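# Load the mug into the dishwasher and close it

## Task

Set the ceramic mug in the lower rack of the dishwasher, then close the dishwasher door fully enough that it latches. The task fails if the mug drops more than a few centimetres or is knocked hard, if the lower rack is allowed to slam while sliding in or out, or if the robot topples or is left leaning.

## Robot and tools

ROBOT. TidyBot++: a mobile base 0.54 m long, 0.50 m wide and 0.38 m tall on four driven casters. On top sits a single seven-joint arm ending in a right-handed five-finger hand. The shoulder is 0.12 m ahead of the base centre and 0.68 m up. Segments: upper arm 0.42 m, forearm 0.31 m, hand 0.32 m to the hand point. Each scene begins with the arm folded and the hand pointing down, reaching up to 0.15 m beyond the base front. Cameras: base_camera and wrist_camera. The wrist camera is mounted on the little-finger side and looks at the hand point. With joints 0, -1.2, 3.142, -2.03, 0, -0.203, -1.832 rad it faces forward, roughly level and upright, and joint_6_rad then tips it.

FRAMES. Base frame: origin on the floor below the base centre, x forward, y left, z up, in metres. hand_pose and target use it. The odometry frame is wherever the base frame was when the scene began. base_odometry counts wheel rotation only, so slip looks like travel. Heading is in rad, left positive, between -3.142 and 3.142. base_tilt is in degrees, positive when leaning forward or right.

TOOL move. With no action it just reports the state and images. Its action keys are listed below.
- base: an object with one or more relative offsets, taken along the base axes as they are when the command begins. translate_m is forward distance in m, -2 to 2, forward positive. strafe_m is sideways distance in m, -2 to 2, left positive. rotate_rad is a turn in rad, -6.3 to 6.3, counter-clockwise positive.
- joints: an object of absolute targets keyed by name. joint_1_rad to joint_7_rad are in rad. joint_2_rad is limited to ±2.249, joint_4_rad to ±2.579 and joint_6_rad to ±2.099; the rest have no limit and travel the shorter way round. Send steps under half a turn to go further. joint_1_rad positive is clockwise seen from above, the opposite of heading. Hand keys: hand_little, hand_ring, hand_middle, hand_index, hand_thumb_bend and hand_thumb_turn run from -1 to 1, +1 open and -1 closed. For hand_thumb_turn, -1 puts the thumb in front of the palm. hand_force_limit runs -1 to 1, mapping to about 0 to 10 N at a fingertip (15 N for the thumb). hand_speed runs -0.96 to 1 and is full speed from +0.48 up. The scene starts with force limit 0 and speed -0.8.
- target: one list of seven numbers [x, y, z, qw, qx, qy, qz]. It is an absolute pose for the hand point in the base frame, position in metres. The only joints keys allowed beside it are the hand keys, or the call is refused.
- speeds: lowers top speeds for this action only. translate_m and strafe_m accept 0.05 to 0.5 m/s and rotate_rad 0.1 to 1.57 rad/s. When translating and strafing together, give a speed under just one of them.
- min_time_s: 0.1 to 8 s, a minimum duration for the arm motions.
Other keys: cameras, a list from base_camera, wrist_camera and all ([] for none). blocking defaults to true; false makes the call return in about 0.5 s while motion goes on. Any single action stays under 15 s, and a base move times out after 14 s.

OTHER TOOLS. wait(seconds 0 to 10, cameras) lets time pass without commanding anything. stop(cameras) brakes all running motions. zoom_image(camera, region [x0, y0, x1, y1] in pixels, at most 504 by 504) enlarges part of that camera's latest image. show_instructions displays the reference pages. finished_scene(scene), with the current scene number, ends the scene for good. The task must already be done and stay done without the robot.

RESULTS. The move line reads done or gives the worst status. base_status, joint_status and hand_status can say moving, done, off_target (resting away from target, maybe still pushing), not_followed (withheld by the self-collision check), stopped, contact_stop, time_out, torque_fault or limit_stop_at_motor_heat. hand_status says how far the hand ended from the pose. hand_target is where the joint targets would place the hand, and hand_pose is where it really is. motor_effort is in percent, with the peak shown in brackets. hand_stopped_by lists six words for little, ring, middle, index, thumb_bend and thumb_turn: moving, target, force, stalled or fault. The *_load_n values are fingertip forces in N, positive when pushed open. Also reported: Motor temperatures, on_its_own (actions the robot took unasked), ARM HIT, MOTOR HOT and pictures (the image order). A refused call, an uncommanded stop or a torque fault cancels the remaining move, wait and finished_scene calls in that reply.

HAND GEOMETRY. The hand point is 0.045 m in front of the palm. Its +z runs along straight fingers, +y comes out of the palm, and +x points across it away from the thumb. Straight fingers extend 0.06 to 0.07 m past the point. A thumb-opposed wrap holds objects about 0.035 to 0.065 m thick, or handles down to about 0.025 m. With the thumb open, four fingers can hook a bar 0.005 to 0.03 m thick that has 0.02 m clearance behind it. For a gentle grip use hand_speed -0.94 or lower. To tighten, raise hand_force_limit and send a more-closed target; a new setting alone will not restart a finger.

PRACTICE. To correct the hand, add (wanted position minus hand_pose) to the last target's x, y, z. To hold still, resend hand_target, not hand_pose. A carried load makes the arm sag, so never command a joint to its present reading while holding something. The arm does not steer around obstacles and keeps pushing once it is blocked. An unreachable pose lets it wander for up to 10 s. Poses low, close and pointing forward in front of the base can end far off or strike the base. A downward-pointing hand reaches at most about 0.93 m high, and only close in.

AVOID. Do not drop or bump the mug, and set it down only from a few centimetres. Slide the rack slowly so it never slams. Do not drive or turn while the arm is caught on something high, as the robot can tip. Do not swing the arm sideways or reach far out while stretched over furniture. Avoid hard impacts, which cause torque faults (limits 104.5 N m for joints 1 to 4, 51.3 N m for 5 to 7). Avoid long stretched or straining holds that heat the motors toward 75 °C. Do not overload the fingers.

Each tool is called after "Request:" as a command line: name --argument value for each argument, lists and objects as JSON in quotes; but a table of rows of numbers goes row by row, as --pt "numbers of a row", without its own name.

Reference images:

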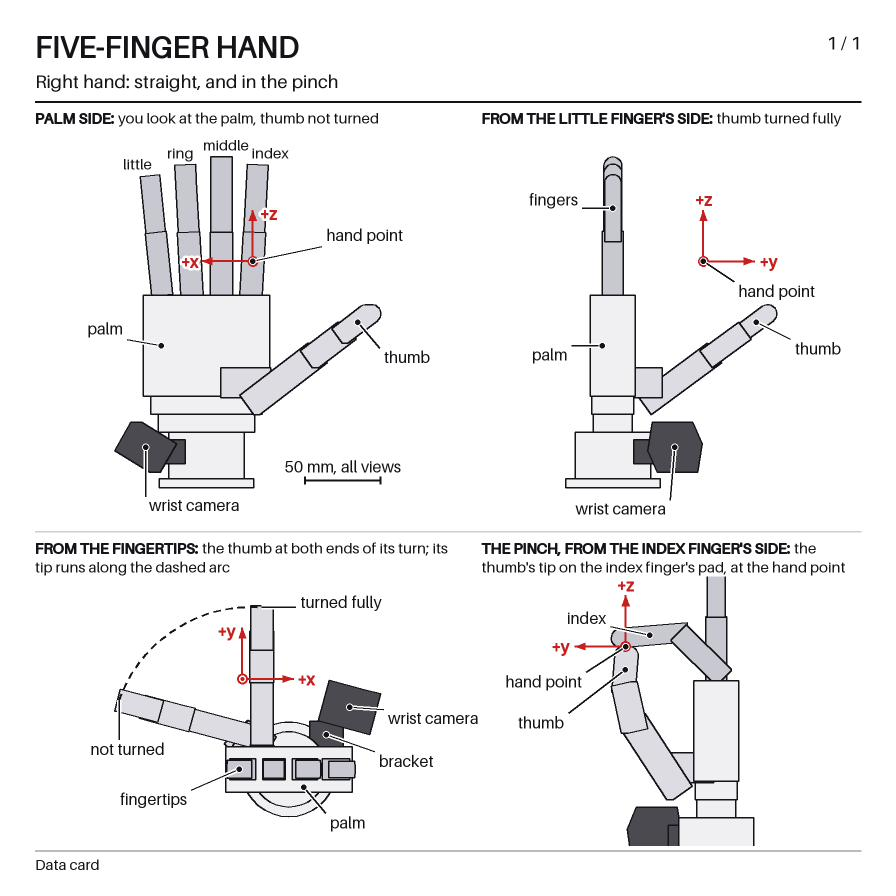

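## Session

Request:
move

Scene clock: 0.00 s.
Motor temperatures (°C): [37 33 31 32 40 39 45]
base_odometry: x=+0.000 y=+0.000 heading=+0.000
base_tilt: forward=+0.5 right=+0.1
base_status: not commanded
joint_positions: joint_1_rad=+0.031 joint_2_rad=-0.346 joint_3_rad=+3.177 joint_4_rad=-2.532 joint_5_rad=-0.013 joint_6_rad=-0.875 joint_7_rad=+1.582 hand_little=+1.000 hand_ring=+1.000 hand_middle=+1.000 hand_index=+1.000 hand_thumb_turn=+1.000 hand_thumb_bend=+1.000 hand_force_limit=+0.000 hand_speed=-0.800
joint_status: not commanded
hand_stopped_by: target,target,target,target,target,target
little_load_n: 0.5
ring_load_n: 0.0
middle_load_n: 0.0
index_load_n: 0.0
thumb_bend_load_n: 0.0
thumb_turn_load_n: 0.0
motor_effort: joint_1_rad=+0 joint_2_rad=+0 joint_3_rad=-1 joint_4_rad=+11 joint_5_rad=+0 joint_6_rad=+3 joint_7_rad=+0
hand_pose: x=+0.2938 y=+0.0549 z=+0.5792 quat_wxyz=(+0.040, +0.031, +0.999, +0.010) (m; base frame)
hand_target: x=+0.2937 y=+0.0549 z=+0.5791 quat_wxyz=(+0.040, +0.031, +0.999, +0.010) (m; base frame)
hand_status: not commanded
pictures: base_camera, wrist_camera
Images, in order (width x height): base_camera 644x364, wrist_camera 504x504.

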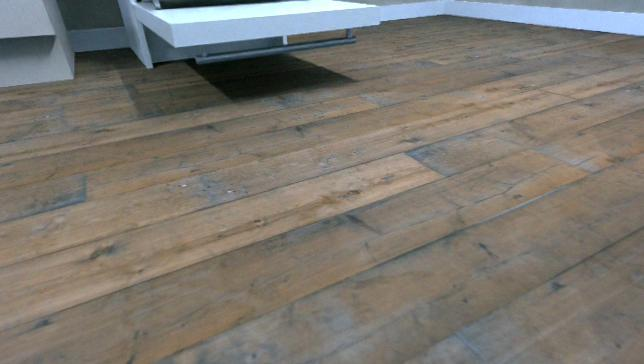

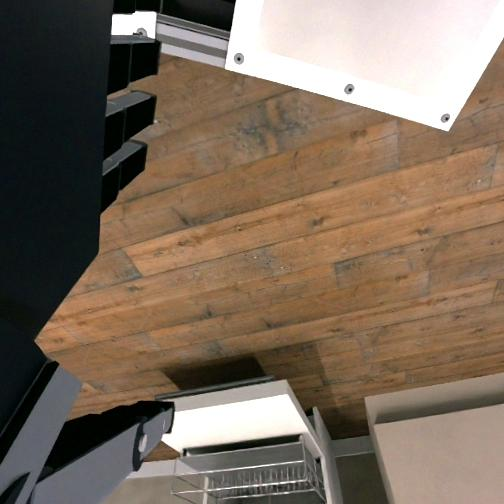

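Request:
move --joints '{"joint_1_rad": 0, "joint_2_rad": -1.2, "joint_3_rad": 3.142, "joint_4_rad": -2.03, "joint_5_rad": 0, "joint_6_rad": -0.503, "joint_7_rad": -1.832}' --cameras '["all"]'

Scene clock: 6.23 s.
move: done
base_odometry: x=+0.000 y=+0.000 heading=+0.000
base_tilt: forward=+0.6 right=+0.1
base_status: not commanded
joint_positions: joint_1_rad=+0.022 joint_2_rad=-1.187 joint_3_rad=+3.162 joint_4_rad=-2.046 joint_5_rad=-0.013 joint_6_rad=-0.557 joint_7_rad=+4.375 hand_little=+1.000 hand_ring=+1.000 hand_middle=+1.000 hand_index=+1.000 hand_thumb_turn=+1.000 hand_thumb_bend=+1.000 hand_force_limit=+0.000 hand_speed=-0.800
joint_status: all done
hand_stopped_by: target,target,target,target,target,target
little_load_n: 0.0
ring_load_n: 0.0
middle_load_n: 0.0
index_load_n: 0.0
thumb_bend_load_n: 0.0
thumb_turn_load_n: 0.0
motor_effort: joint_1_rad=+0(2) joint_2_rad=+15(17) joint_3_rad=-1(2) joint_4_rad=+12(16) joint_5_rad=-1(1) joint_6_rad=+10(11) joint_7_rad=+0(1)
hand_pose: x=+0.2916 y=-0.0548 z=+1.0448 quat_wxyz=(+0.129, -0.638, +0.127, -0.749) (m; base frame)
hand_target: x=+0.2825 y=-0.0490 z=+1.0782 quat_wxyz=(+0.102, -0.613, +0.081, -0.779) (m; base frame)
hand_status: not commanded
pictures: base_camera, wrist_camera
Images, in order (width x height): base_camera 644x364, wrist_camera 504x504.

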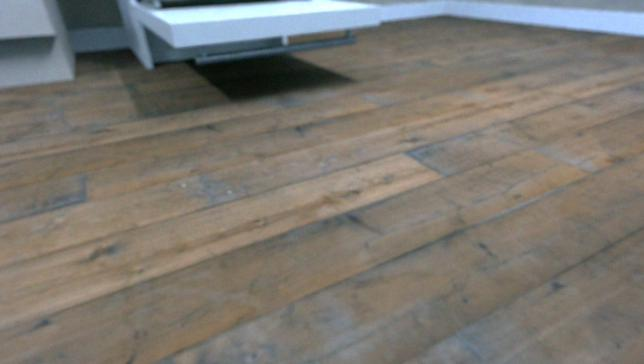

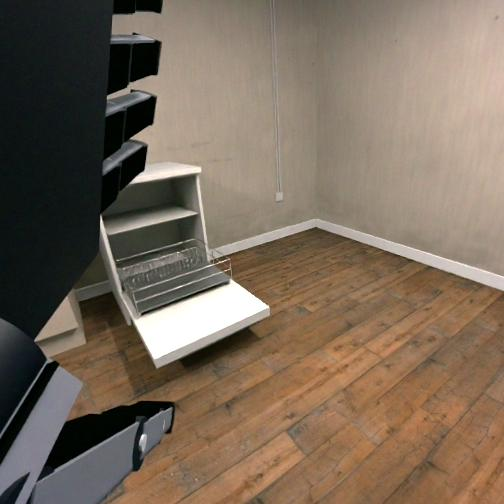

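Request:
move --base '{"rotate_rad": 0.6}' --cameras '["wrist_camera"]'

Request:
move --base '{"rotate_rad": 0.6}' --cameras '["wrist_camera"]'

Scene clock: 9.57 s.
move: done
base_odometry: x=+0.000 y=+0.000 heading=+0.598
base_tilt: forward=+0.5 right=+0.1
base_status: done
joint_positions: joint_1_rad=+0.017 joint_2_rad=-1.187 joint_3_rad=+3.161 joint_4_rad=-2.046 joint_5_rad=-0.013 joint_6_rad=-0.557 joint_7_rad=+4.378 hand_little=+1.000 hand_ring=+1.000 hand_middle=+1.000 hand_index=+1.000 hand_thumb_turn=+1.000 hand_thumb_bend=+1.000 hand_force_limit=+0.000 hand_speed=-0.800
joint_status: not commanded
hand_stopped_by: target,target,target,target,target,target
little_load_n: 0.0
ring_load_n: 0.0
middle_load_n: 0.0
index_load_n: 0.0
thumb_bend_load_n: 0.0
thumb_turn_load_n: 0.0
motor_effort: joint_1_rad=+0(1) joint_2_rad=+15(16) joint_3_rad=-1(1) joint_4_rad=+12(14) joint_5_rad=+0(1) joint_6_rad=+11(11) joint_7_rad=+0(0)
hand_pose: x=+0.2919 y=-0.0532 z=+1.0450 quat_wxyz=(+0.129, -0.638, +0.123, -0.749) (m; base frame)
hand_target: x=+0.2825 y=-0.0490 z=+1.0782 quat_wxyz=(+0.102, -0.613, +0.081, -0.779) (m; base frame)
hand_status: not commanded
pictures: wrist_camera
Images, in order (width x height): wrist_camera 504x504.

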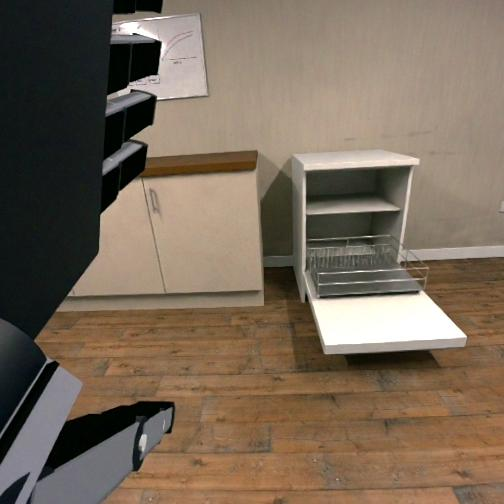

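Scene clock: 11.10 s.
move: done
base_odometry: x=+0.000 y=+0.000 heading=+1.197
base_tilt: forward=+0.5 right=+0.2
base_status: done
joint_positions: joint_1_rad=+0.015 joint_2_rad=-1.187 joint_3_rad=+3.160 joint_4_rad=-2.046 joint_5_rad=-0.013 joint_6_rad=-0.556 joint_7_rad=+4.378 hand_little=+1.000 hand_ring=+1.000 hand_middle=+1.000 hand_index=+1.000 hand_thumb_turn=+1.000 hand_thumb_bend=+1.000 hand_force_limit=+0.000 hand_speed=-0.800
joint_status: not commanded
hand_stopped_by: target,target,target,target,target,target
little_load_n: 0.0
ring_load_n: 0.0
middle_load_n: 0.0
index_load_n: 0.0
thumb_bend_load_n: 0.0
thumb_turn_load_n: 0.0
motor_effort: joint_1_rad=-1(1) joint_2_rad=+15(15) joint_3_rad=-1(1) joint_4_rad=+13(13) joint_5_rad=+0(1) joint_6_rad=+10(11) joint_7_rad=+0(0)
hand_pose: x=+0.2920 y=-0.0526 z=+1.0450 quat_wxyz=(+0.130, -0.639, +0.122, -0.749) (m; base frame)
hand_target: x=+0.2825 y=-0.0490 z=+1.0782 quat_wxyz=(+0.102, -0.613, +0.081, -0.779) (m; base frame)
hand_status: not commanded
pictures: wrist_camera
Images, in order (width x height): wrist_camera 504x504.

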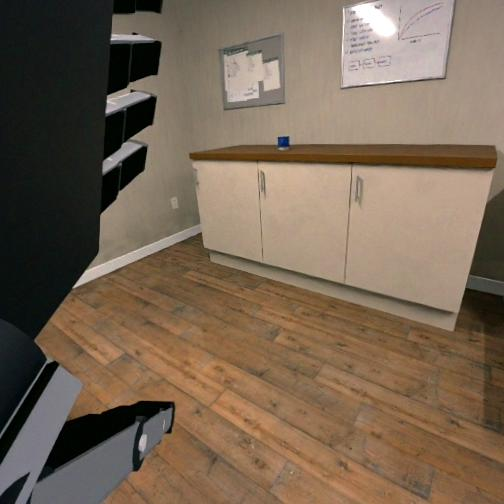

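Request:
zoom_image --camera "wrist_camera" --region '[250, 110, 330, 190]'

Scaled by 6.300 from the camera's 504x504 image, which has a finer 720x720 frame.

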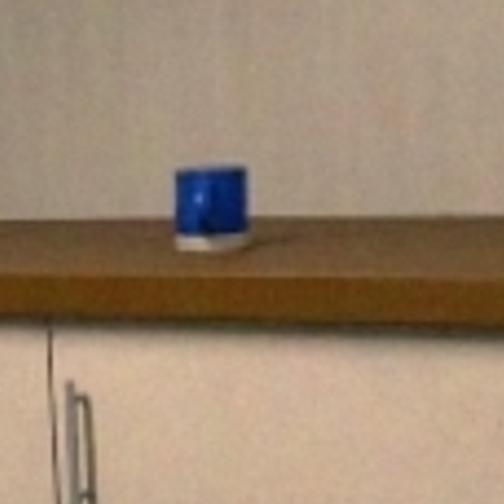

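Request:
move --base '{"rotate_rad": -0.7}' --joints '{"joint_1_rad": 0, "joint_2_rad": -1.2, "joint_3_rad": 3.142, "joint_4_rad": -2.03, "joint_5_rad": 0, "joint_6_rad": -0.35, "joint_7_rad": -1.745}'

Request:
move --base '{"strafe_m": 1.2}' --cameras '["all"]'

Scene clock: 52.77 s.
move: done
base_odometry: x=+0.000 y=+0.000 heading=+0.499
base_tilt: forward=+0.5 right=+0.1
base_status: done
joint_positions: joint_1_rad=+0.014 joint_2_rad=-1.187 joint_3_rad=+3.159 joint_4_rad=-2.038 joint_5_rad=-0.013 joint_6_rad=-0.385 joint_7_rad=+4.476 hand_little=+1.000 hand_ring=+1.000 hand_middle=+1.000 hand_index=+1.000 hand_thumb_turn=+1.000 hand_thumb_bend=+1.000 hand_force_limit=+0.000 hand_speed=-0.800
joint_status: all done
hand_stopped_by: target,target,target,target,target,target
little_load_n: 0.0
ring_load_n: 0.0
middle_load_n: 0.0
index_load_n: 0.0
thumb_bend_load_n: 0.0
thumb_turn_load_n: 0.0
motor_effort: joint_1_rad=-1(2) joint_2_rad=+15(16) joint_3_rad=-1(1) joint_4_rad=+12(15) joint_5_rad=+0(2) joint_6_rad=+9(11) joint_7_rad=+0(1)
hand_pose: x=+0.2833 y=-0.0584 z=+1.1094 quat_wxyz=(+0.099, -0.574, +0.083, -0.809) (m; base frame)
hand_target: x=+0.2721 y=-0.0528 z=+1.1314 quat_wxyz=(+0.072, -0.554, +0.049, -0.828) (m; base frame)
hand_status: not commanded
pictures: none

Scene clock: 56.23 s.
move: done
base_odometry: x=-0.574 y=+1.054 heading=+0.498
base_tilt: forward=+0.5 right=+0.2
base_status: done
joint_positions: joint_1_rad=+0.012 joint_2_rad=-1.187 joint_3_rad=+3.153 joint_4_rad=-2.038 joint_5_rad=-0.013 joint_6_rad=-0.385 joint_7_rad=+4.476 hand_little=+1.000 hand_ring=+1.000 hand_middle=+1.000 hand_index=+1.000 hand_thumb_turn=+1.000 hand_thumb_bend=+1.000 hand_force_limit=+0.000 hand_speed=-0.800
joint_status: not commanded
hand_stopped_by: target,target,target,target,target,target
little_load_n: 0.0
ring_load_n: 0.0
middle_load_n: 0.0
index_load_n: 0.0
thumb_bend_load_n: 0.0
thumb_turn_load_n: 0.0
motor_effort: joint_1_rad=+0(2) joint_2_rad=+15(16) joint_3_rad=-1(3) joint_4_rad=+12(13) joint_5_rad=+0(1) joint_6_rad=+9(11) joint_7_rad=+0(0)
hand_pose: x=+0.2836 y=-0.0551 z=+1.1097 quat_wxyz=(+0.099, -0.574, +0.079, -0.809) (m; base frame)
hand_target: x=+0.2721 y=-0.0528 z=+1.1314 quat_wxyz=(+0.072, -0.554, +0.049, -0.828) (m; base frame)
hand_status: not commanded
pictures: base_camera, wrist_camera
Images, in order (width x height): base_camera 644x364, wrist_camera 504x504.

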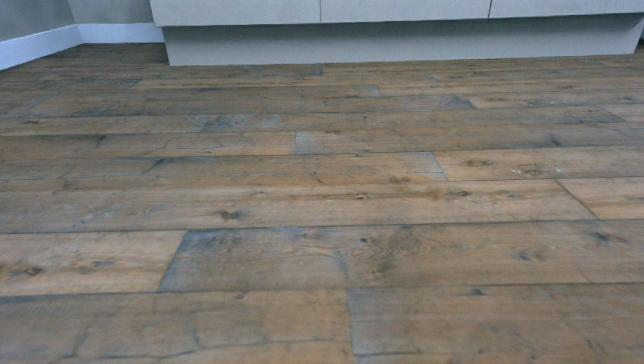

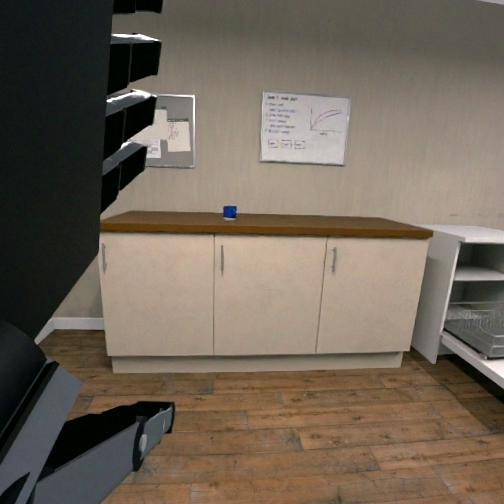

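Request:
move --base '{"rotate_rad": 0.07}'

Request:
move --base '{"translate_m": 0.8}' --cameras '["all"]'

Scene clock: 71.83 s.
move: done
base_odometry: x=-0.574 y=+1.054 heading=+0.567
base_tilt: forward=+0.5 right=+0.0
base_status: done
joint_positions: joint_1_rad=+0.011 joint_2_rad=-1.187 joint_3_rad=+3.153 joint_4_rad=-2.038 joint_5_rad=-0.013 joint_6_rad=-0.385 joint_7_rad=+4.476 hand_little=+1.000 hand_ring=+1.000 hand_middle=+1.000 hand_index=+1.000 hand_thumb_turn=+1.000 hand_thumb_bend=+1.000 hand_force_limit=+0.000 hand_speed=-0.800
joint_status: not commanded
hand_stopped_by: target,target,target,target,target,target
little_load_n: 0.0
ring_load_n: 0.0
middle_load_n: 0.0
index_load_n: 0.0
thumb_bend_load_n: 0.0
thumb_turn_load_n: 0.0
motor_effort: joint_1_rad=+0(1) joint_2_rad=+15(15) joint_3_rad=-1(1) joint_4_rad=+12(13) joint_5_rad=+1(1) joint_6_rad=+9(10) joint_7_rad=+0(0)
hand_pose: x=+0.2836 y=-0.0550 z=+1.1097 quat_wxyz=(+0.099, -0.574, +0.079, -0.809) (m; base frame)
hand_target: x=+0.2721 y=-0.0528 z=+1.1314 quat_wxyz=(+0.072, -0.554, +0.049, -0.828) (m; base frame)
hand_status: not commanded
pictures: none

Scene clock: 74.53 s.
move: done
base_odometry: x=+0.101 y=+1.484 heading=+0.567
base_tilt: forward=+0.5 right=+0.1
base_status: done
joint_positions: joint_1_rad=+0.011 joint_2_rad=-1.189 joint_3_rad=+3.153 joint_4_rad=-2.038 joint_5_rad=-0.013 joint_6_rad=-0.385 joint_7_rad=+4.476 hand_little=+1.000 hand_ring=+1.000 hand_middle=+1.000 hand_index=+1.000 hand_thumb_turn=+1.000 hand_thumb_bend=+1.000 hand_force_limit=+0.000 hand_speed=-0.800
joint_status: not commanded
hand_stopped_by: target,target,target,target,target,target
little_load_n: 0.0
ring_load_n: 0.0
middle_load_n: 0.0
index_load_n: 0.0
thumb_bend_load_n: 0.0
thumb_turn_load_n: 0.0
motor_effort: joint_1_rad=+1(1) joint_2_rad=+15(18) joint_3_rad=-1(1) joint_4_rad=+11(13) joint_5_rad=+0(1) joint_6_rad=+8(10) joint_7_rad=+0(0)
hand_pose: x=+0.2828 y=-0.0550 z=+1.1100 quat_wxyz=(+0.099, -0.573, +0.079, -0.809) (m; base frame)
hand_target: x=+0.2721 y=-0.0528 z=+1.1314 quat_wxyz=(+0.072, -0.554, +0.049, -0.828) (m; base frame)
hand_status: not commanded
pictures: base_camera, wrist_camera
Images, in order (width x height): base_camera 644x364, wrist_camera 504x504.

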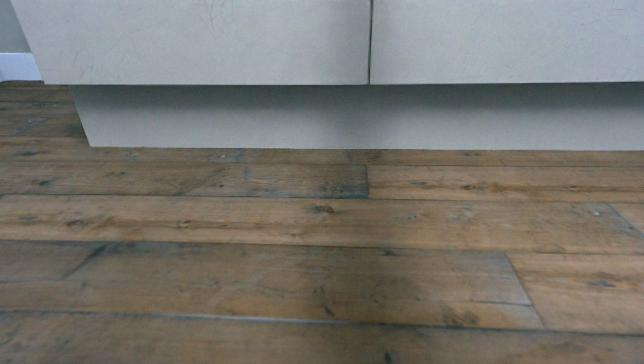

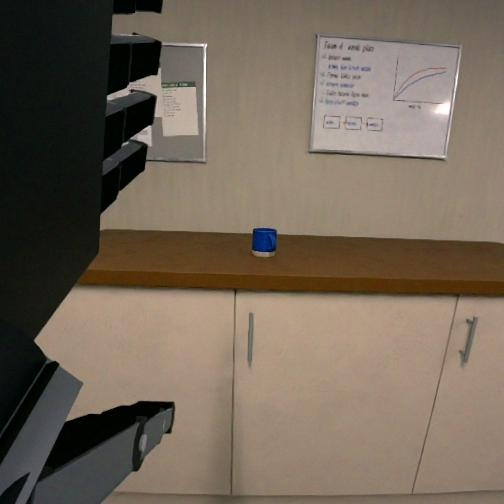

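Request:
zoom_image --camera "wrist_camera" --region '[200, 190, 330, 320]'

Scaled by 3.877 from the camera's 504x504 image, which has a finer 720x720 frame.

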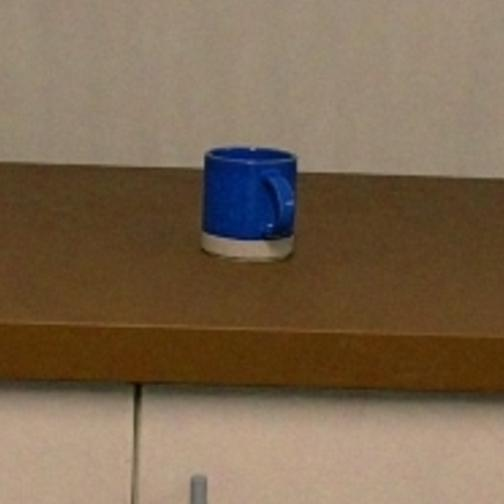

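Request:
move --base '{"translate_m": 0.25, "strafe_m": 0.6}'

Request:
move --joints '{"joint_1_rad": 1.0, "joint_2_rad": 0.45, "joint_3_rad": 3.142, "joint_4_rad": -0.87, "joint_5_rad": 0, "joint_6_rad": -0.39, "joint_7_rad": -1.571, "hand_thumb_turn": -1}' --min_time_s 4 --cameras '["all"]'

Scene clock: 139.30 s.
move: done
base_odometry: x=-0.011 y=+2.125 heading=+0.567
base_tilt: forward=+0.6 right=+0.2
base_status: done
joint_positions: joint_1_rad=+0.010 joint_2_rad=-1.189 joint_3_rad=+3.152 joint_4_rad=-2.038 joint_5_rad=-0.013 joint_6_rad=-0.385 joint_7_rad=+4.476 hand_little=+1.000 hand_ring=+1.000 hand_middle=+1.000 hand_index=+1.000 hand_thumb_turn=+1.000 hand_thumb_bend=+1.000 hand_force_limit=+0.000 hand_speed=-0.800
joint_status: not commanded
hand_stopped_by: target,target,target,target,target,target
little_load_n: 0.0
ring_load_n: 0.0
middle_load_n: 0.0
index_load_n: 0.0
thumb_bend_load_n: 0.0
thumb_turn_load_n: 0.0
motor_effort: joint_1_rad=+1(2) joint_2_rad=+15(16) joint_3_rad=-1(3) joint_4_rad=+12(13) joint_5_rad=+0(1) joint_6_rad=+10(10) joint_7_rad=+0(0)
hand_pose: x=+0.2829 y=-0.0542 z=+1.1101 quat_wxyz=(+0.099, -0.574, +0.078, -0.809) (m; base frame)
hand_target: x=+0.2721 y=-0.0528 z=+1.1314 quat_wxyz=(+0.072, -0.554, +0.049, -0.828) (m; base frame)
hand_status: not commanded
pictures: none

Scene clock: 144.93 s.
move: done
base_odometry: x=-0.011 y=+2.125 heading=+0.567
base_tilt: forward=+0.5 right=+0.2
base_status: not commanded
joint_positions: joint_1_rad=+0.985 joint_2_rad=+0.431 joint_3_rad=+3.152 joint_4_rad=-0.893 joint_5_rad=-0.013 joint_6_rad=-0.385 joint_7_rad=+4.639 hand_little=+1.000 hand_ring=+1.000 hand_middle=+1.000 hand_index=+1.000 hand_thumb_turn=-1.000 hand_thumb_bend=+1.000 hand_force_limit=+0.000 hand_speed=-0.800
joint_status: all done
hand_stopped_by: target,target,target,target,target,target
little_load_n: 0.0
ring_load_n: 0.0
middle_load_n: 0.0
index_load_n: 0.0
thumb_bend_load_n: 0.0
thumb_turn_load_n: 0.5
motor_effort: joint_1_rad=+0(1) joint_2_rad=-28(32) joint_3_rad=-2(3) joint_4_rad=+15(16) joint_5_rad=+0(2) joint_6_rad=+9(11) joint_7_rad=+0(2)
hand_pose: x=+0.5081 y=-0.6953 z=+1.0614 quat_wxyz=(-0.288, -0.648, +0.385, -0.590) (m; base frame)
hand_target: x=+0.5027 y=-0.7069 z=+1.0635 quat_wxyz=(-0.315, -0.662, +0.362, -0.576) (m; base frame)
hand_status: not commanded
pictures: base_camera, wrist_camera
Images, in order (width x height): base_camera 644x364, wrist_camera 504x504.

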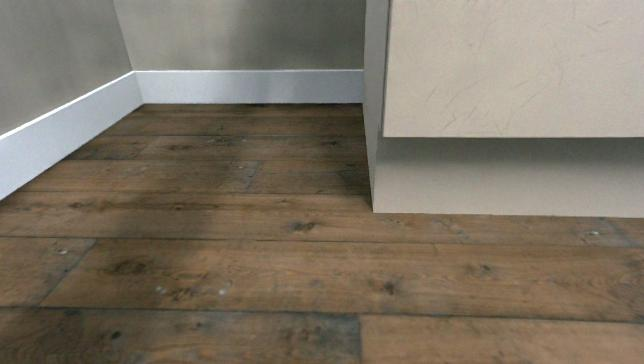

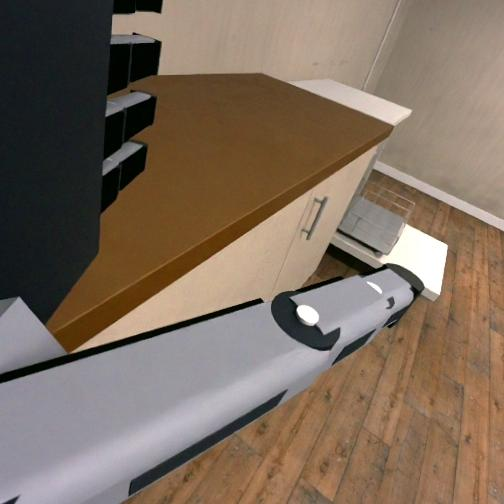

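Request:
move --joints '{"joint_1_rad": 0.75, "joint_2_rad": -0.6, "joint_4_rad": -1.7, "joint_6_rad": -0.47, "joint_7_rad": -1.571, "hand_thumb_turn": 1}' --cameras '["wrist_camera"]'

Scene clock: 156.83 s.
move: done
base_odometry: x=-0.011 y=+2.125 heading=+0.567
base_tilt: forward=+0.5 right=+0.1
base_status: not commanded
joint_positions: joint_1_rad=+0.772 joint_2_rad=-0.594 joint_3_rad=+3.152 joint_4_rad=-1.667 joint_5_rad=-0.013 joint_6_rad=-0.411 joint_7_rad=+4.639 hand_little=+1.000 hand_ring=+1.000 hand_middle=+1.000 hand_index=+1.000 hand_thumb_turn=+1.000 hand_thumb_bend=+1.000 hand_force_limit=+0.000 hand_speed=-0.800
joint_status: all done
hand_stopped_by: target,target,target,target,target,target
little_load_n: 0.0
ring_load_n: 0.0
middle_load_n: 0.0
index_load_n: 0.0
thumb_bend_load_n: 0.0
thumb_turn_load_n: 0.0
motor_effort: joint_1_rad=+0(2) joint_2_rad=+2(31) joint_3_rad=-1(2) joint_4_rad=+14(17) joint_5_rad=+0(1) joint_6_rad=+9(11) joint_7_rad=+0(1)
hand_pose: x=+0.3382 y=-0.2974 z=+1.1727 quat_wxyz=(-0.248, -0.613, +0.283, -0.694) (m; base frame)
hand_target: x=+0.3456 y=-0.2918 z=+1.1411 quat_wxyz=(-0.259, -0.658, +0.259, -0.658) (m; base frame)
hand_status: not commanded
pictures: wrist_camera
Images, in order (width x height): wrist_camera 504x504.

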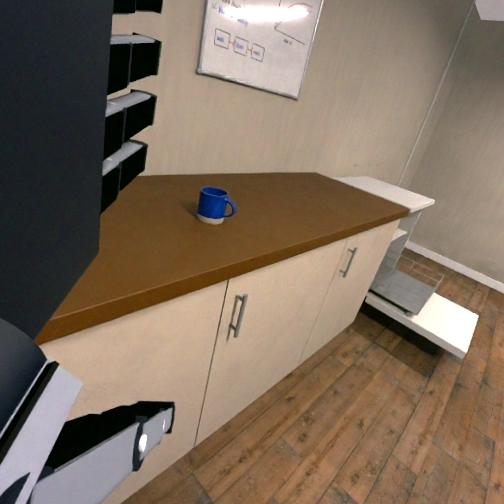

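Request:
zoom_image --camera "wrist_camera" --region '[160, 160, 280, 280]'

Scaled by 4.200 from the camera's 504x504 image, which has a finer 720x720 frame.

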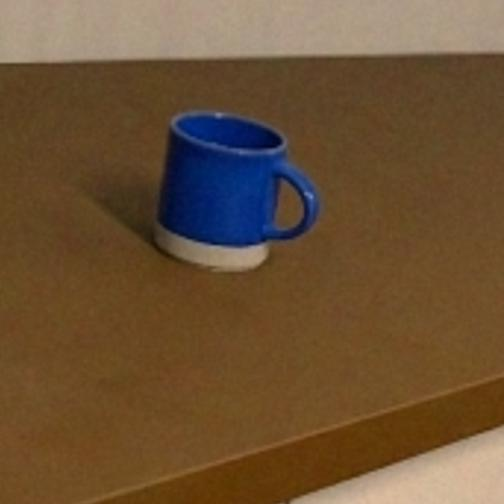

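Request:
move --joints '{"joint_1_rad": 0.785, "joint_2_rad": 0.485, "joint_3_rad": 3.142, "joint_4_rad": -0.929, "joint_5_rad": 0.668, "joint_6_rad": -0.372, "joint_7_rad": -2.24, "hand_thumb_turn": -1}' --min_time_s 4 --cameras '["wrist_camera"]'

Scene clock: 193.13 s.
move: done
base_odometry: x=-0.011 y=+2.125 heading=+0.567
base_tilt: forward=+0.5 right=+0.2
base_status: not commanded
joint_positions: joint_1_rad=+0.772 joint_2_rad=+0.461 joint_3_rad=+3.152 joint_4_rad=-0.950 joint_5_rad=+0.609 joint_6_rad=-0.411 joint_7_rad=+4.116 hand_little=+1.000 hand_ring=+1.000 hand_middle=+1.000 hand_index=+1.000 hand_thumb_turn=-1.000 hand_thumb_bend=+1.000 hand_force_limit=+0.000 hand_speed=-0.800
joint_status: all done
hand_stopped_by: target,target,target,target,target,target
little_load_n: 0.0
ring_load_n: 0.0
middle_load_n: 0.0
index_load_n: 0.0
thumb_bend_load_n: 0.0
thumb_turn_load_n: 0.5
motor_effort: joint_1_rad=-1(2) joint_2_rad=-29(32) joint_3_rad=-1(2) joint_4_rad=+16(17) joint_5_rad=+2(3) joint_6_rad=+8(11) joint_7_rad=+0(1)
hand_pose: x=+0.5871 y=-0.6452 z=+1.0220 quat_wxyz=(-0.318, -0.674, +0.367, -0.557) (m; base frame)
hand_target: x=+0.5934 y=-0.6564 z=+1.0283 quat_wxyz=(-0.318, -0.658, +0.367, -0.575) (m; base frame)
hand_status: not commanded
pictures: wrist_camera
Images, in order (width x height): wrist_camera 504x504.

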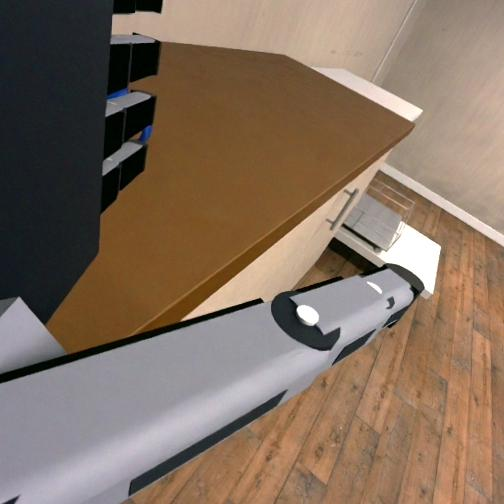

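Request:
move --base '{"translate_m": 0.17, "strafe_m": 0.08}' --speeds '{"translate_m": 0.2}' --cameras '["all"]'

Scene clock: 201.73 s.
move: done
base_odometry: x=+0.089 y=+2.284 heading=+0.567
base_tilt: forward=+0.7 right=+0.1
base_status: done
joint_positions: joint_1_rad=+0.780 joint_2_rad=+0.461 joint_3_rad=+3.150 joint_4_rad=-0.949 joint_5_rad=+0.611 joint_6_rad=-0.411 joint_7_rad=+4.116 hand_little=+1.000 hand_ring=+1.000 hand_middle=+1.000 hand_index=+1.000 hand_thumb_turn=-1.000 hand_thumb_bend=+1.000 hand_force_limit=+0.000 hand_speed=-0.800
joint_status: not commanded
hand_stopped_by: target,target,target,target,target,target
little_load_n: 0.0
ring_load_n: 0.0
middle_load_n: 0.0
index_load_n: 0.0
thumb_bend_load_n: 0.0
thumb_turn_load_n: 0.0
motor_effort: joint_1_rad=+0(4) joint_2_rad=-29(31) joint_3_rad=-1(2) joint_4_rad=+15(17) joint_5_rad=+2(3) joint_6_rad=+7(9) joint_7_rad=+0(0)
hand_pose: x=+0.5823 y=-0.6488 z=+1.0228 quat_wxyz=(-0.320, -0.672, +0.369, -0.556) (m; base frame)
hand_target: x=+0.5934 y=-0.6564 z=+1.0283 quat_wxyz=(-0.318, -0.658, +0.367, -0.575) (m; base frame)
hand_status: not commanded
pictures: base_camera, wrist_camera
Images, in order (width x height): base_camera 644x364, wrist_camera 504x504.

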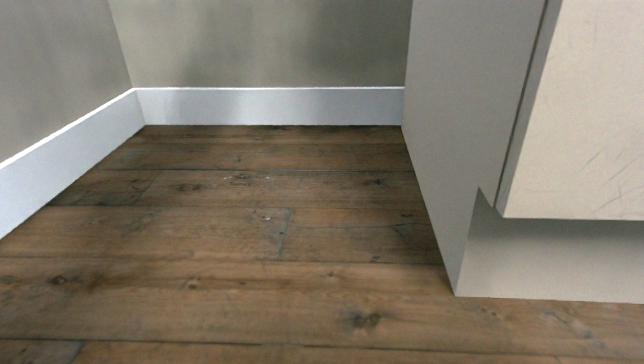

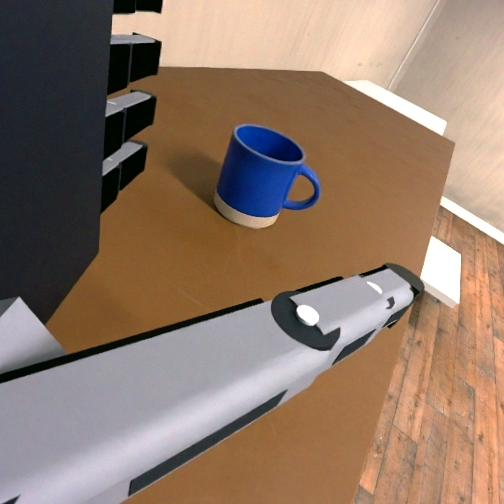

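Request:
move --joints '{"joint_1_rad": 0.785, "joint_2_rad": 0.475, "joint_3_rad": 3.142, "joint_4_rad": -1.123, "joint_5_rad": 1.122, "joint_6_rad": -0.253, "joint_7_rad": -2.693}' --min_time_s 4 --cameras '["wrist_camera"]'

Scene clock: 220.20 s.
move: done
base_odometry: x=+0.089 y=+2.284 heading=+0.567
base_tilt: forward=+0.5 right=+0.2
base_status: not commanded
joint_positions: joint_1_rad=+0.780 joint_2_rad=+0.461 joint_3_rad=+3.150 joint_4_rad=-1.089 joint_5_rad=+1.062 joint_6_rad=-0.304 joint_7_rad=+3.664 hand_little=+1.000 hand_ring=+1.000 hand_middle=+1.000 hand_index=+1.000 hand_thumb_turn=-1.000 hand_thumb_bend=+1.000 hand_force_limit=+0.000 hand_speed=-0.800
joint_status: all done
hand_stopped_by: target,target,target,target,target,target
little_load_n: 0.0
ring_load_n: 0.0
middle_load_n: 0.0
index_load_n: 0.0
thumb_bend_load_n: 0.0
thumb_turn_load_n: 0.5
motor_effort: joint_1_rad=+1(1) joint_2_rad=-29(30) joint_3_rad=-1(2) joint_4_rad=+15(17) joint_5_rad=+3(4) joint_6_rad=+4(9) joint_7_rad=+0(2)
hand_pose: x=+0.5770 y=-0.6589 z=+0.9959 quat_wxyz=(-0.342, -0.654, +0.367, -0.566) (m; base frame)
hand_target: x=+0.5928 y=-0.6571 z=+0.9743 quat_wxyz=(-0.325, -0.662, +0.360, -0.572) (m; base frame)
hand_status: not commanded
pictures: wrist_camera
Images, in order (width x height): wrist_camera 504x504.

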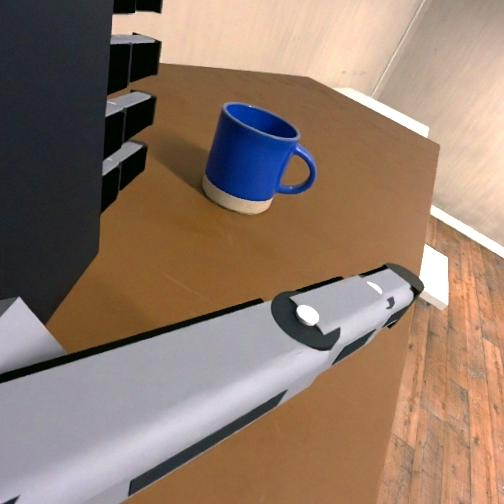

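Request:
move --joints '{"joint_1_rad": 0.785, "joint_2_rad": 0.489, "joint_3_rad": 3.142, "joint_4_rad": -1.157, "joint_5_rad": 1.15, "joint_6_rad": -0.21, "joint_7_rad": -2.747}' --min_time_s 3 --cameras '["wrist_camera"]'

Scene clock: 235.57 s.
move: done
base_odometry: x=+0.089 y=+2.284 heading=+0.567
base_tilt: forward=+0.6 right=+0.1
base_status: not commanded
joint_positions: joint_1_rad=+0.780 joint_2_rad=+0.461 joint_3_rad=+3.150 joint_4_rad=-1.122 joint_5_rad=+1.091 joint_6_rad=-0.261 joint_7_rad=+3.609 hand_little=+1.000 hand_ring=+1.000 hand_middle=+1.000 hand_index=+1.000 hand_thumb_turn=-1.000 hand_thumb_bend=+1.000 hand_force_limit=+0.000 hand_speed=-0.800
joint_status: all done
hand_stopped_by: target,target,target,target,target,target
little_load_n: 0.0
ring_load_n: 0.0
middle_load_n: 0.0
index_load_n: 0.0
thumb_bend_load_n: 0.0
thumb_turn_load_n: 0.5
motor_effort: joint_1_rad=+1(2) joint_2_rad=-30(31) joint_3_rad=-1(2) joint_4_rad=+15(17) joint_5_rad=+2(3) joint_6_rad=+6(7) joint_7_rad=+0(1)
hand_pose: x=+0.5876 y=-0.6545 z=+0.9824 quat_wxyz=(-0.325, -0.657, +0.365, -0.574) (m; base frame)
hand_target: x=+0.6060 y=-0.6539 z=+0.9477 quat_wxyz=(-0.304, -0.671, +0.359, -0.573) (m; base frame)
hand_status: not commanded
pictures: wrist_camera
Images, in order (width x height): wrist_camera 504x504.

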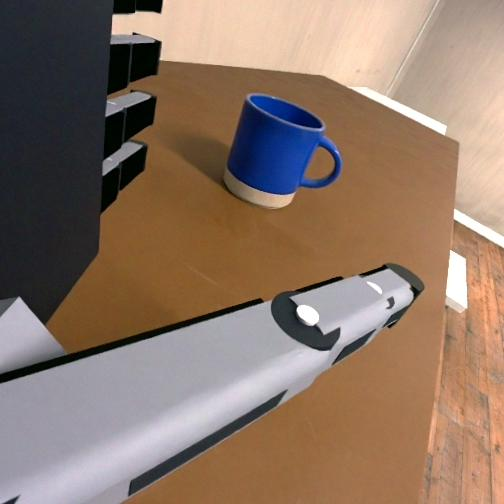

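Request:
move --joints '{"joint_2_rad": 0.512}' --min_time_s 2 --cameras '["wrist_camera"]'

Scene clock: 241.17 s.
move: done
base_odometry: x=+0.089 y=+2.284 heading=+0.567
base_tilt: forward=+0.6 right=+0.2
base_status: not commanded
joint_positions: joint_1_rad=+0.780 joint_2_rad=+0.475 joint_3_rad=+3.150 joint_4_rad=-1.122 joint_5_rad=+1.091 joint_6_rad=-0.261 joint_7_rad=+3.609 hand_little=+1.000 hand_ring=+1.000 hand_middle=+1.000 hand_index=+1.000 hand_thumb_turn=-1.000 hand_thumb_bend=+1.000 hand_force_limit=+0.000 hand_speed=-0.800
joint_status: all done
hand_stopped_by: target,target,target,target,target,target
little_load_n: 0.0
ring_load_n: 0.0
middle_load_n: 0.0
index_load_n: 0.0
thumb_bend_load_n: 0.0
thumb_turn_load_n: 0.5
motor_effort: joint_1_rad=+1(1) joint_2_rad=-30(31) joint_3_rad=-1(1) joint_4_rad=+15(16) joint_5_rad=+2(3) joint_6_rad=+6(6) joint_7_rad=+0(0)
hand_pose: x=+0.5904 y=-0.6572 z=+0.9717 quat_wxyz=(-0.324, -0.662, +0.366, -0.569) (m; base frame)
hand_target: x=+0.6102 y=-0.6581 z=+0.9291 quat_wxyz=(-0.302, -0.678, +0.361, -0.565) (m; base frame)
hand_status: not commanded
pictures: wrist_camera
Images, in order (width x height): wrist_camera 504x504.

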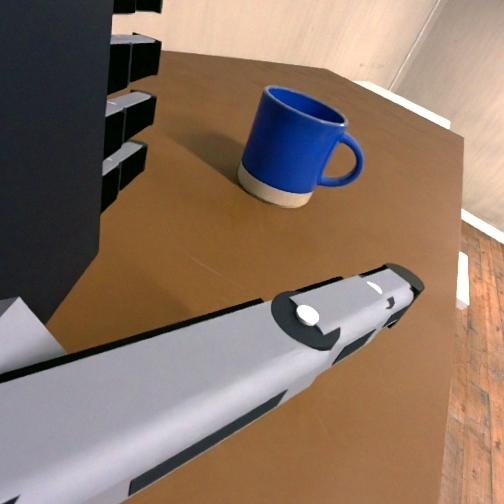

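Request:
move --base '{"translate_m": -0.003, "strafe_m": -0.061}' --speeds '{"strafe_m": 0.1}' --cameras '["wrist_camera"]'

Scene clock: 248.00 s.
move: done
base_odometry: x=+0.120 y=+2.230 heading=+0.568
base_tilt: forward=+0.6 right=+0.3
base_status: done
joint_positions: joint_1_rad=+0.782 joint_2_rad=+0.481 joint_3_rad=+3.150 joint_4_rad=-1.124 joint_5_rad=+1.092 joint_6_rad=-0.259 joint_7_rad=+3.609 hand_little=+1.000 hand_ring=+1.000 hand_middle=+1.000 hand_index=+1.000 hand_thumb_turn=-1.000 hand_thumb_bend=+1.000 hand_force_limit=+0.000 hand_speed=-0.800
joint_status: not commanded
hand_stopped_by: target,target,target,target,target,target
little_load_n: 0.0
ring_load_n: 0.0
middle_load_n: 0.0
index_load_n: 0.0
thumb_bend_load_n: 0.0
thumb_turn_load_n: 0.5
motor_effort: joint_1_rad=+1(3) joint_2_rad=-30(31) joint_3_rad=-1(2) joint_4_rad=+16(16) joint_5_rad=+2(3) joint_6_rad=+5(6) joint_7_rad=+0(0)
hand_pose: x=+0.5916 y=-0.6587 z=+0.9661 quat_wxyz=(-0.323, -0.664, +0.366, -0.567) (m; base frame)
hand_target: x=+0.6102 y=-0.6581 z=+0.9291 quat_wxyz=(-0.302, -0.678, +0.361, -0.565) (m; base frame)
hand_status: not commanded
pictures: wrist_camera
Images, in order (width x height): wrist_camera 504x504.

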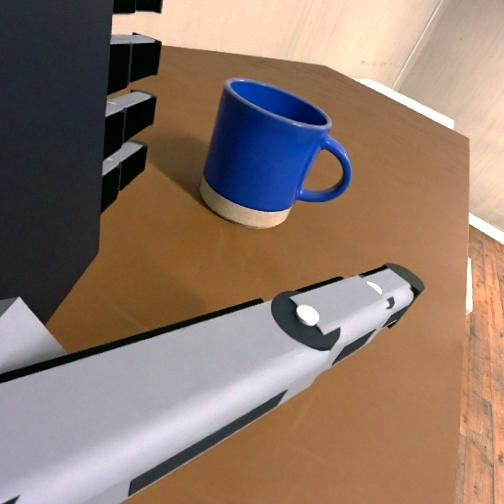

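Request:
move --base '{"translate_m": 0.034, "strafe_m": -0.060}' --speeds '{"strafe_m": 0.06}' --cameras '["wrist_camera"]'

Scene clock: 255.40 s.
move: done
base_odometry: x=+0.181 y=+2.198 heading=+0.567
base_tilt: forward=+0.5 right=+0.2
base_status: done
joint_positions: joint_1_rad=+0.782 joint_2_rad=+0.484 joint_3_rad=+3.150 joint_4_rad=-1.125 joint_5_rad=+1.092 joint_6_rad=-0.258 joint_7_rad=+3.609 hand_little=+1.000 hand_ring=+1.000 hand_middle=+1.000 hand_index=+1.000 hand_thumb_turn=-1.000 hand_thumb_bend=+1.000 hand_force_limit=+0.000 hand_speed=-0.800
joint_status: not commanded
hand_stopped_by: target,target,target,target,target,target
little_load_n: 0.0
ring_load_n: 0.0
middle_load_n: 0.0
index_load_n: 0.0
thumb_bend_load_n: 0.0
thumb_turn_load_n: 0.5
motor_effort: joint_1_rad=+0(4) joint_2_rad=-30(32) joint_3_rad=-1(2) joint_4_rad=+15(16) joint_5_rad=+2(3) joint_6_rad=+5(6) joint_7_rad=+0(0)
hand_pose: x=+0.5927 y=-0.6591 z=+0.9631 quat_wxyz=(-0.322, -0.665, +0.366, -0.566) (m; base frame)
hand_target: x=+0.6102 y=-0.6581 z=+0.9291 quat_wxyz=(-0.302, -0.678, +0.361, -0.565) (m; base frame)
hand_status: not commanded
pictures: wrist_camera
Images, in order (width x height): wrist_camera 504x504.

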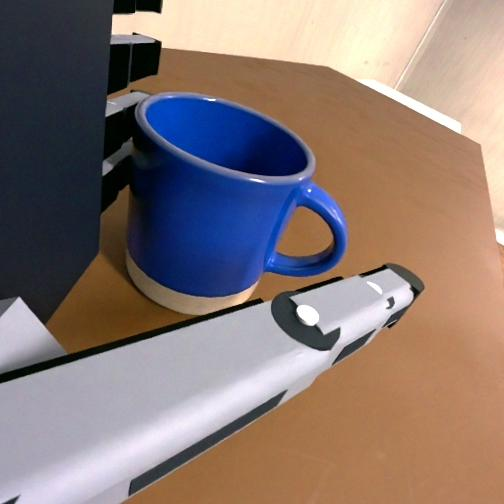

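Request:
zoom_image --camera "wrist_camera" --region '[60, 0, 340, 340]'

Scaled by 1.482 from the camera's 504x504 image, which has a finer 720x720 frame.

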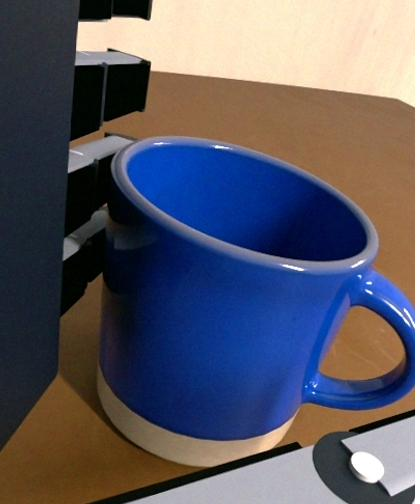

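Request:
move --base '{"translate_m": -0.017, "strafe_m": 0.03}' --speeds '{"strafe_m": 0.06}' --cameras '["wrist_camera"]'

Scene clock: 306.97 s.
move: done
base_odometry: x=+0.150 y=+2.214 heading=+0.568
base_tilt: forward=+0.6 right=+0.2
base_status: done
joint_positions: joint_1_rad=+0.782 joint_2_rad=+0.487 joint_3_rad=+3.150 joint_4_rad=-1.125 joint_5_rad=+1.092 joint_6_rad=-0.257 joint_7_rad=+3.609 hand_little=+1.000 hand_ring=+1.000 hand_middle=+1.000 hand_index=+1.000 hand_thumb_turn=-1.000 hand_thumb_bend=+1.000 hand_force_limit=+0.000 hand_speed=-0.800
joint_status: not commanded
hand_stopped_by: target,target,target,target,target,target
little_load_n: 0.0
ring_load_n: 0.0
middle_load_n: 0.0
index_load_n: 0.0
thumb_bend_load_n: 0.0
thumb_turn_load_n: 0.0
motor_effort: joint_1_rad=+0(4) joint_2_rad=-30(33) joint_3_rad=-1(3) joint_4_rad=+15(16) joint_5_rad=+2(3) joint_6_rad=+5(6) joint_7_rad=+0(0)
hand_pose: x=+0.5930 y=-0.6597 z=+0.9610 quat_wxyz=(-0.322, -0.666, +0.366, -0.565) (m; base frame)
hand_target: x=+0.6102 y=-0.6581 z=+0.9291 quat_wxyz=(-0.302, -0.678, +0.361, -0.565) (m; base frame)
hand_status: not commanded
pictures: wrist_camera
Images, in order (width x height): wrist_camera 504x504.

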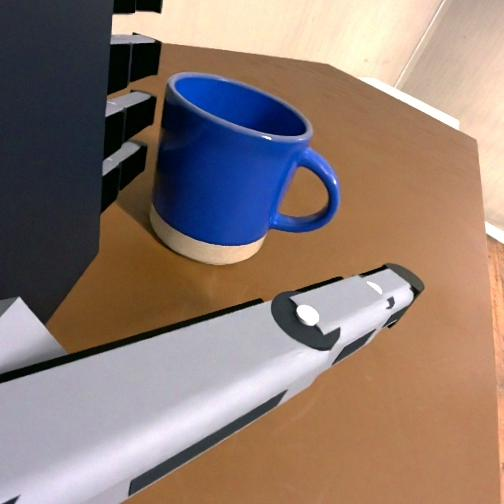

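Request:
move --base '{"translate_m": -0.005, "strafe_m": 0.032}' --speeds '{"strafe_m": 0.06}'

Request:
move --joints '{"joint_2_rad": 0.54}' --min_time_s 2 --cameras '["wrist_camera"]'

Scene clock: 320.63 s.
move: done
base_odometry: x=+0.129 y=+2.238 heading=+0.568
base_tilt: forward=+0.5 right=+0.1
base_status: done
joint_positions: joint_1_rad=+0.782 joint_2_rad=+0.488 joint_3_rad=+3.150 joint_4_rad=-1.126 joint_5_rad=+1.092 joint_6_rad=-0.256 joint_7_rad=+3.609 hand_little=+1.000 hand_ring=+1.000 hand_middle=+1.000 hand_index=+1.000 hand_thumb_turn=-1.000 hand_thumb_bend=+1.000 hand_force_limit=+0.000 hand_speed=-0.800
joint_status: not commanded
hand_stopped_by: target,target,target,target,target,target
little_load_n: 0.0
ring_load_n: 0.0
middle_load_n: 0.0
index_load_n: 0.0
thumb_bend_load_n: 0.0
thumb_turn_load_n: 0.5
motor_effort: joint_1_rad=+1(3) joint_2_rad=-31(34) joint_3_rad=-1(2) joint_4_rad=+16(16) joint_5_rad=+2(3) joint_6_rad=+5(7) joint_7_rad=+0(0)
hand_pose: x=+0.5933 y=-0.6599 z=+0.9600 quat_wxyz=(-0.321, -0.667, +0.366, -0.564) (m; base frame)
hand_target: x=+0.6102 y=-0.6581 z=+0.9291 quat_wxyz=(-0.302, -0.678, +0.361, -0.565) (m; base frame)
hand_status: not commanded
pictures: none

Scene clock: 322.90 s.
move: done
base_odometry: x=+0.129 y=+2.238 heading=+0.568
base_tilt: forward=+0.5 right=+0.1
base_status: not commanded
joint_positions: joint_1_rad=+0.782 joint_2_rad=+0.502 joint_3_rad=+3.150 joint_4_rad=-1.126 joint_5_rad=+1.092 joint_6_rad=-0.256 joint_7_rad=+3.609 hand_little=+1.000 hand_ring=+1.000 hand_middle=+1.000 hand_index=+1.000 hand_thumb_turn=-1.000 hand_thumb_bend=+1.000 hand_force_limit=+0.000 hand_speed=-0.800
joint_status: all done
hand_stopped_by: target,target,target,target,target,target
little_load_n: 0.0
ring_load_n: 0.0
middle_load_n: 0.0
index_load_n: 0.0
thumb_bend_load_n: 0.0
thumb_turn_load_n: 0.5
motor_effort: joint_1_rad=+0(1) joint_2_rad=-31(32) joint_3_rad=-1(1) joint_4_rad=+15(16) joint_5_rad=+2(3) joint_6_rad=+5(6) joint_7_rad=+0(1)
hand_pose: x=+0.5962 y=-0.6627 z=+0.9481 quat_wxyz=(-0.320, -0.671, +0.367, -0.559) (m; base frame)
hand_target: x=+0.6148 y=-0.6628 z=+0.9062 quat_wxyz=(-0.298, -0.687, +0.364, -0.554) (m; base frame)
hand_status: not commanded
pictures: wrist_camera
Images, in order (width x height): wrist_camera 504x504.

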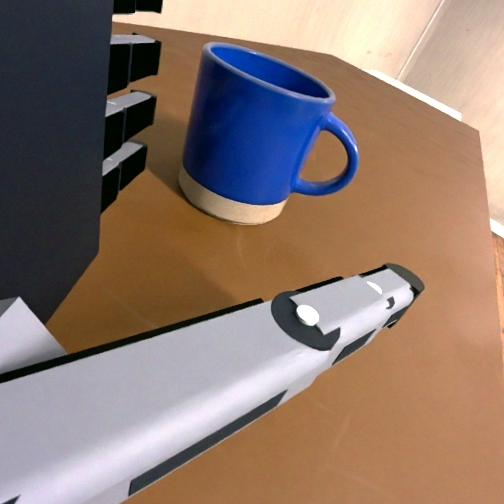

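Request:
move --joints '{"joint_2_rad": 0.56}' --min_time_s 2 --cameras '["wrist_camera"]'

Scene clock: 330.10 s.
move: done
base_odometry: x=+0.129 y=+2.238 heading=+0.568
base_tilt: forward=+0.5 right=+0.1
base_status: not commanded
joint_positions: joint_1_rad=+0.782 joint_2_rad=+0.521 joint_3_rad=+3.150 joint_4_rad=-1.126 joint_5_rad=+1.092 joint_6_rad=-0.256 joint_7_rad=+3.609 hand_little=+1.000 hand_ring=+1.000 hand_middle=+1.000 hand_index=+1.000 hand_thumb_turn=-1.000 hand_thumb_bend=+1.000 hand_force_limit=+0.000 hand_speed=-0.800
joint_status: all done
hand_stopped_by: target,target,target,target,target,target
little_load_n: 0.0
ring_load_n: 0.0
middle_load_n: 0.0
index_load_n: 0.0
thumb_bend_load_n: 0.0
thumb_turn_load_n: 0.0
motor_effort: joint_1_rad=+0(1) joint_2_rad=-31(32) joint_3_rad=-1(1) joint_4_rad=+15(16) joint_5_rad=+2(3) joint_6_rad=+5(6) joint_7_rad=+0(0)
hand_pose: x=+0.5997 y=-0.6662 z=+0.9327 quat_wxyz=(-0.318, -0.677, +0.369, -0.552) (m; base frame)
hand_target: x=+0.6179 y=-0.6658 z=+0.8898 quat_wxyz=(-0.296, -0.693, +0.366, -0.547) (m; base frame)
hand_status: not commanded
pictures: wrist_camera
Images, in order (width x height): wrist_camera 504x504.

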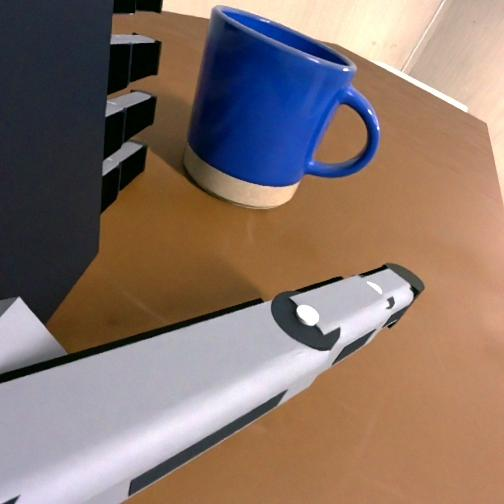

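Request:
move --base '{"translate_m": 0.0245, "strafe_m": -0.0415}' --speeds '{"strafe_m": 0.06}' --cameras '["wrist_camera"]'

Scene clock: 338.80 s.
move: done
base_odometry: x=+0.172 y=+2.217 heading=+0.568
base_tilt: forward=+0.6 right=+0.1
base_status: done
joint_positions: joint_1_rad=+0.782 joint_2_rad=+0.522 joint_3_rad=+3.150 joint_4_rad=-1.126 joint_5_rad=+1.095 joint_6_rad=-0.254 joint_7_rad=+3.609 hand_little=+1.000 hand_ring=+1.000 hand_middle=+1.000 hand_index=+1.000 hand_thumb_turn=-1.000 hand_thumb_bend=+1.000 hand_force_limit=+0.000 hand_speed=-0.800
joint_status: not commanded
hand_stopped_by: target,target,target,target,target,target
little_load_n: 0.0
ring_load_n: 0.0
middle_load_n: 0.0
index_load_n: -0.5
thumb_bend_load_n: 0.0
thumb_turn_load_n: 0.0
motor_effort: joint_1_rad=+0(1) joint_2_rad=-29(32) joint_3_rad=-1(1) joint_4_rad=+14(16) joint_5_rad=+2(2) joint_6_rad=+5(6) joint_7_rad=+0(0)
hand_pose: x=+0.6005 y=-0.6663 z=+0.9326 quat_wxyz=(-0.318, -0.678, +0.367, -0.552) (m; base frame)
hand_target: x=+0.6179 y=-0.6658 z=+0.8898 quat_wxyz=(-0.296, -0.693, +0.366, -0.547) (m; base frame)
hand_status: not commanded
pictures: wrist_camera
Images, in order (width x height): wrist_camera 504x504.

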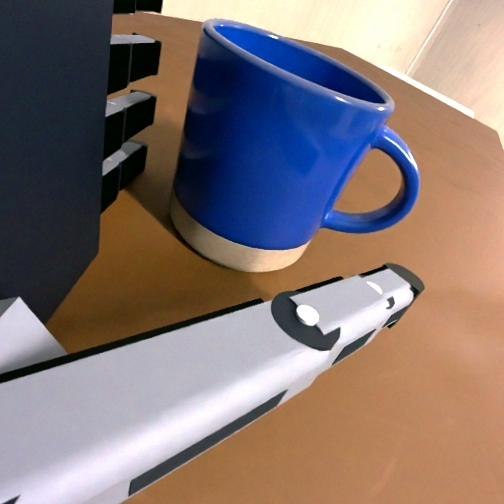

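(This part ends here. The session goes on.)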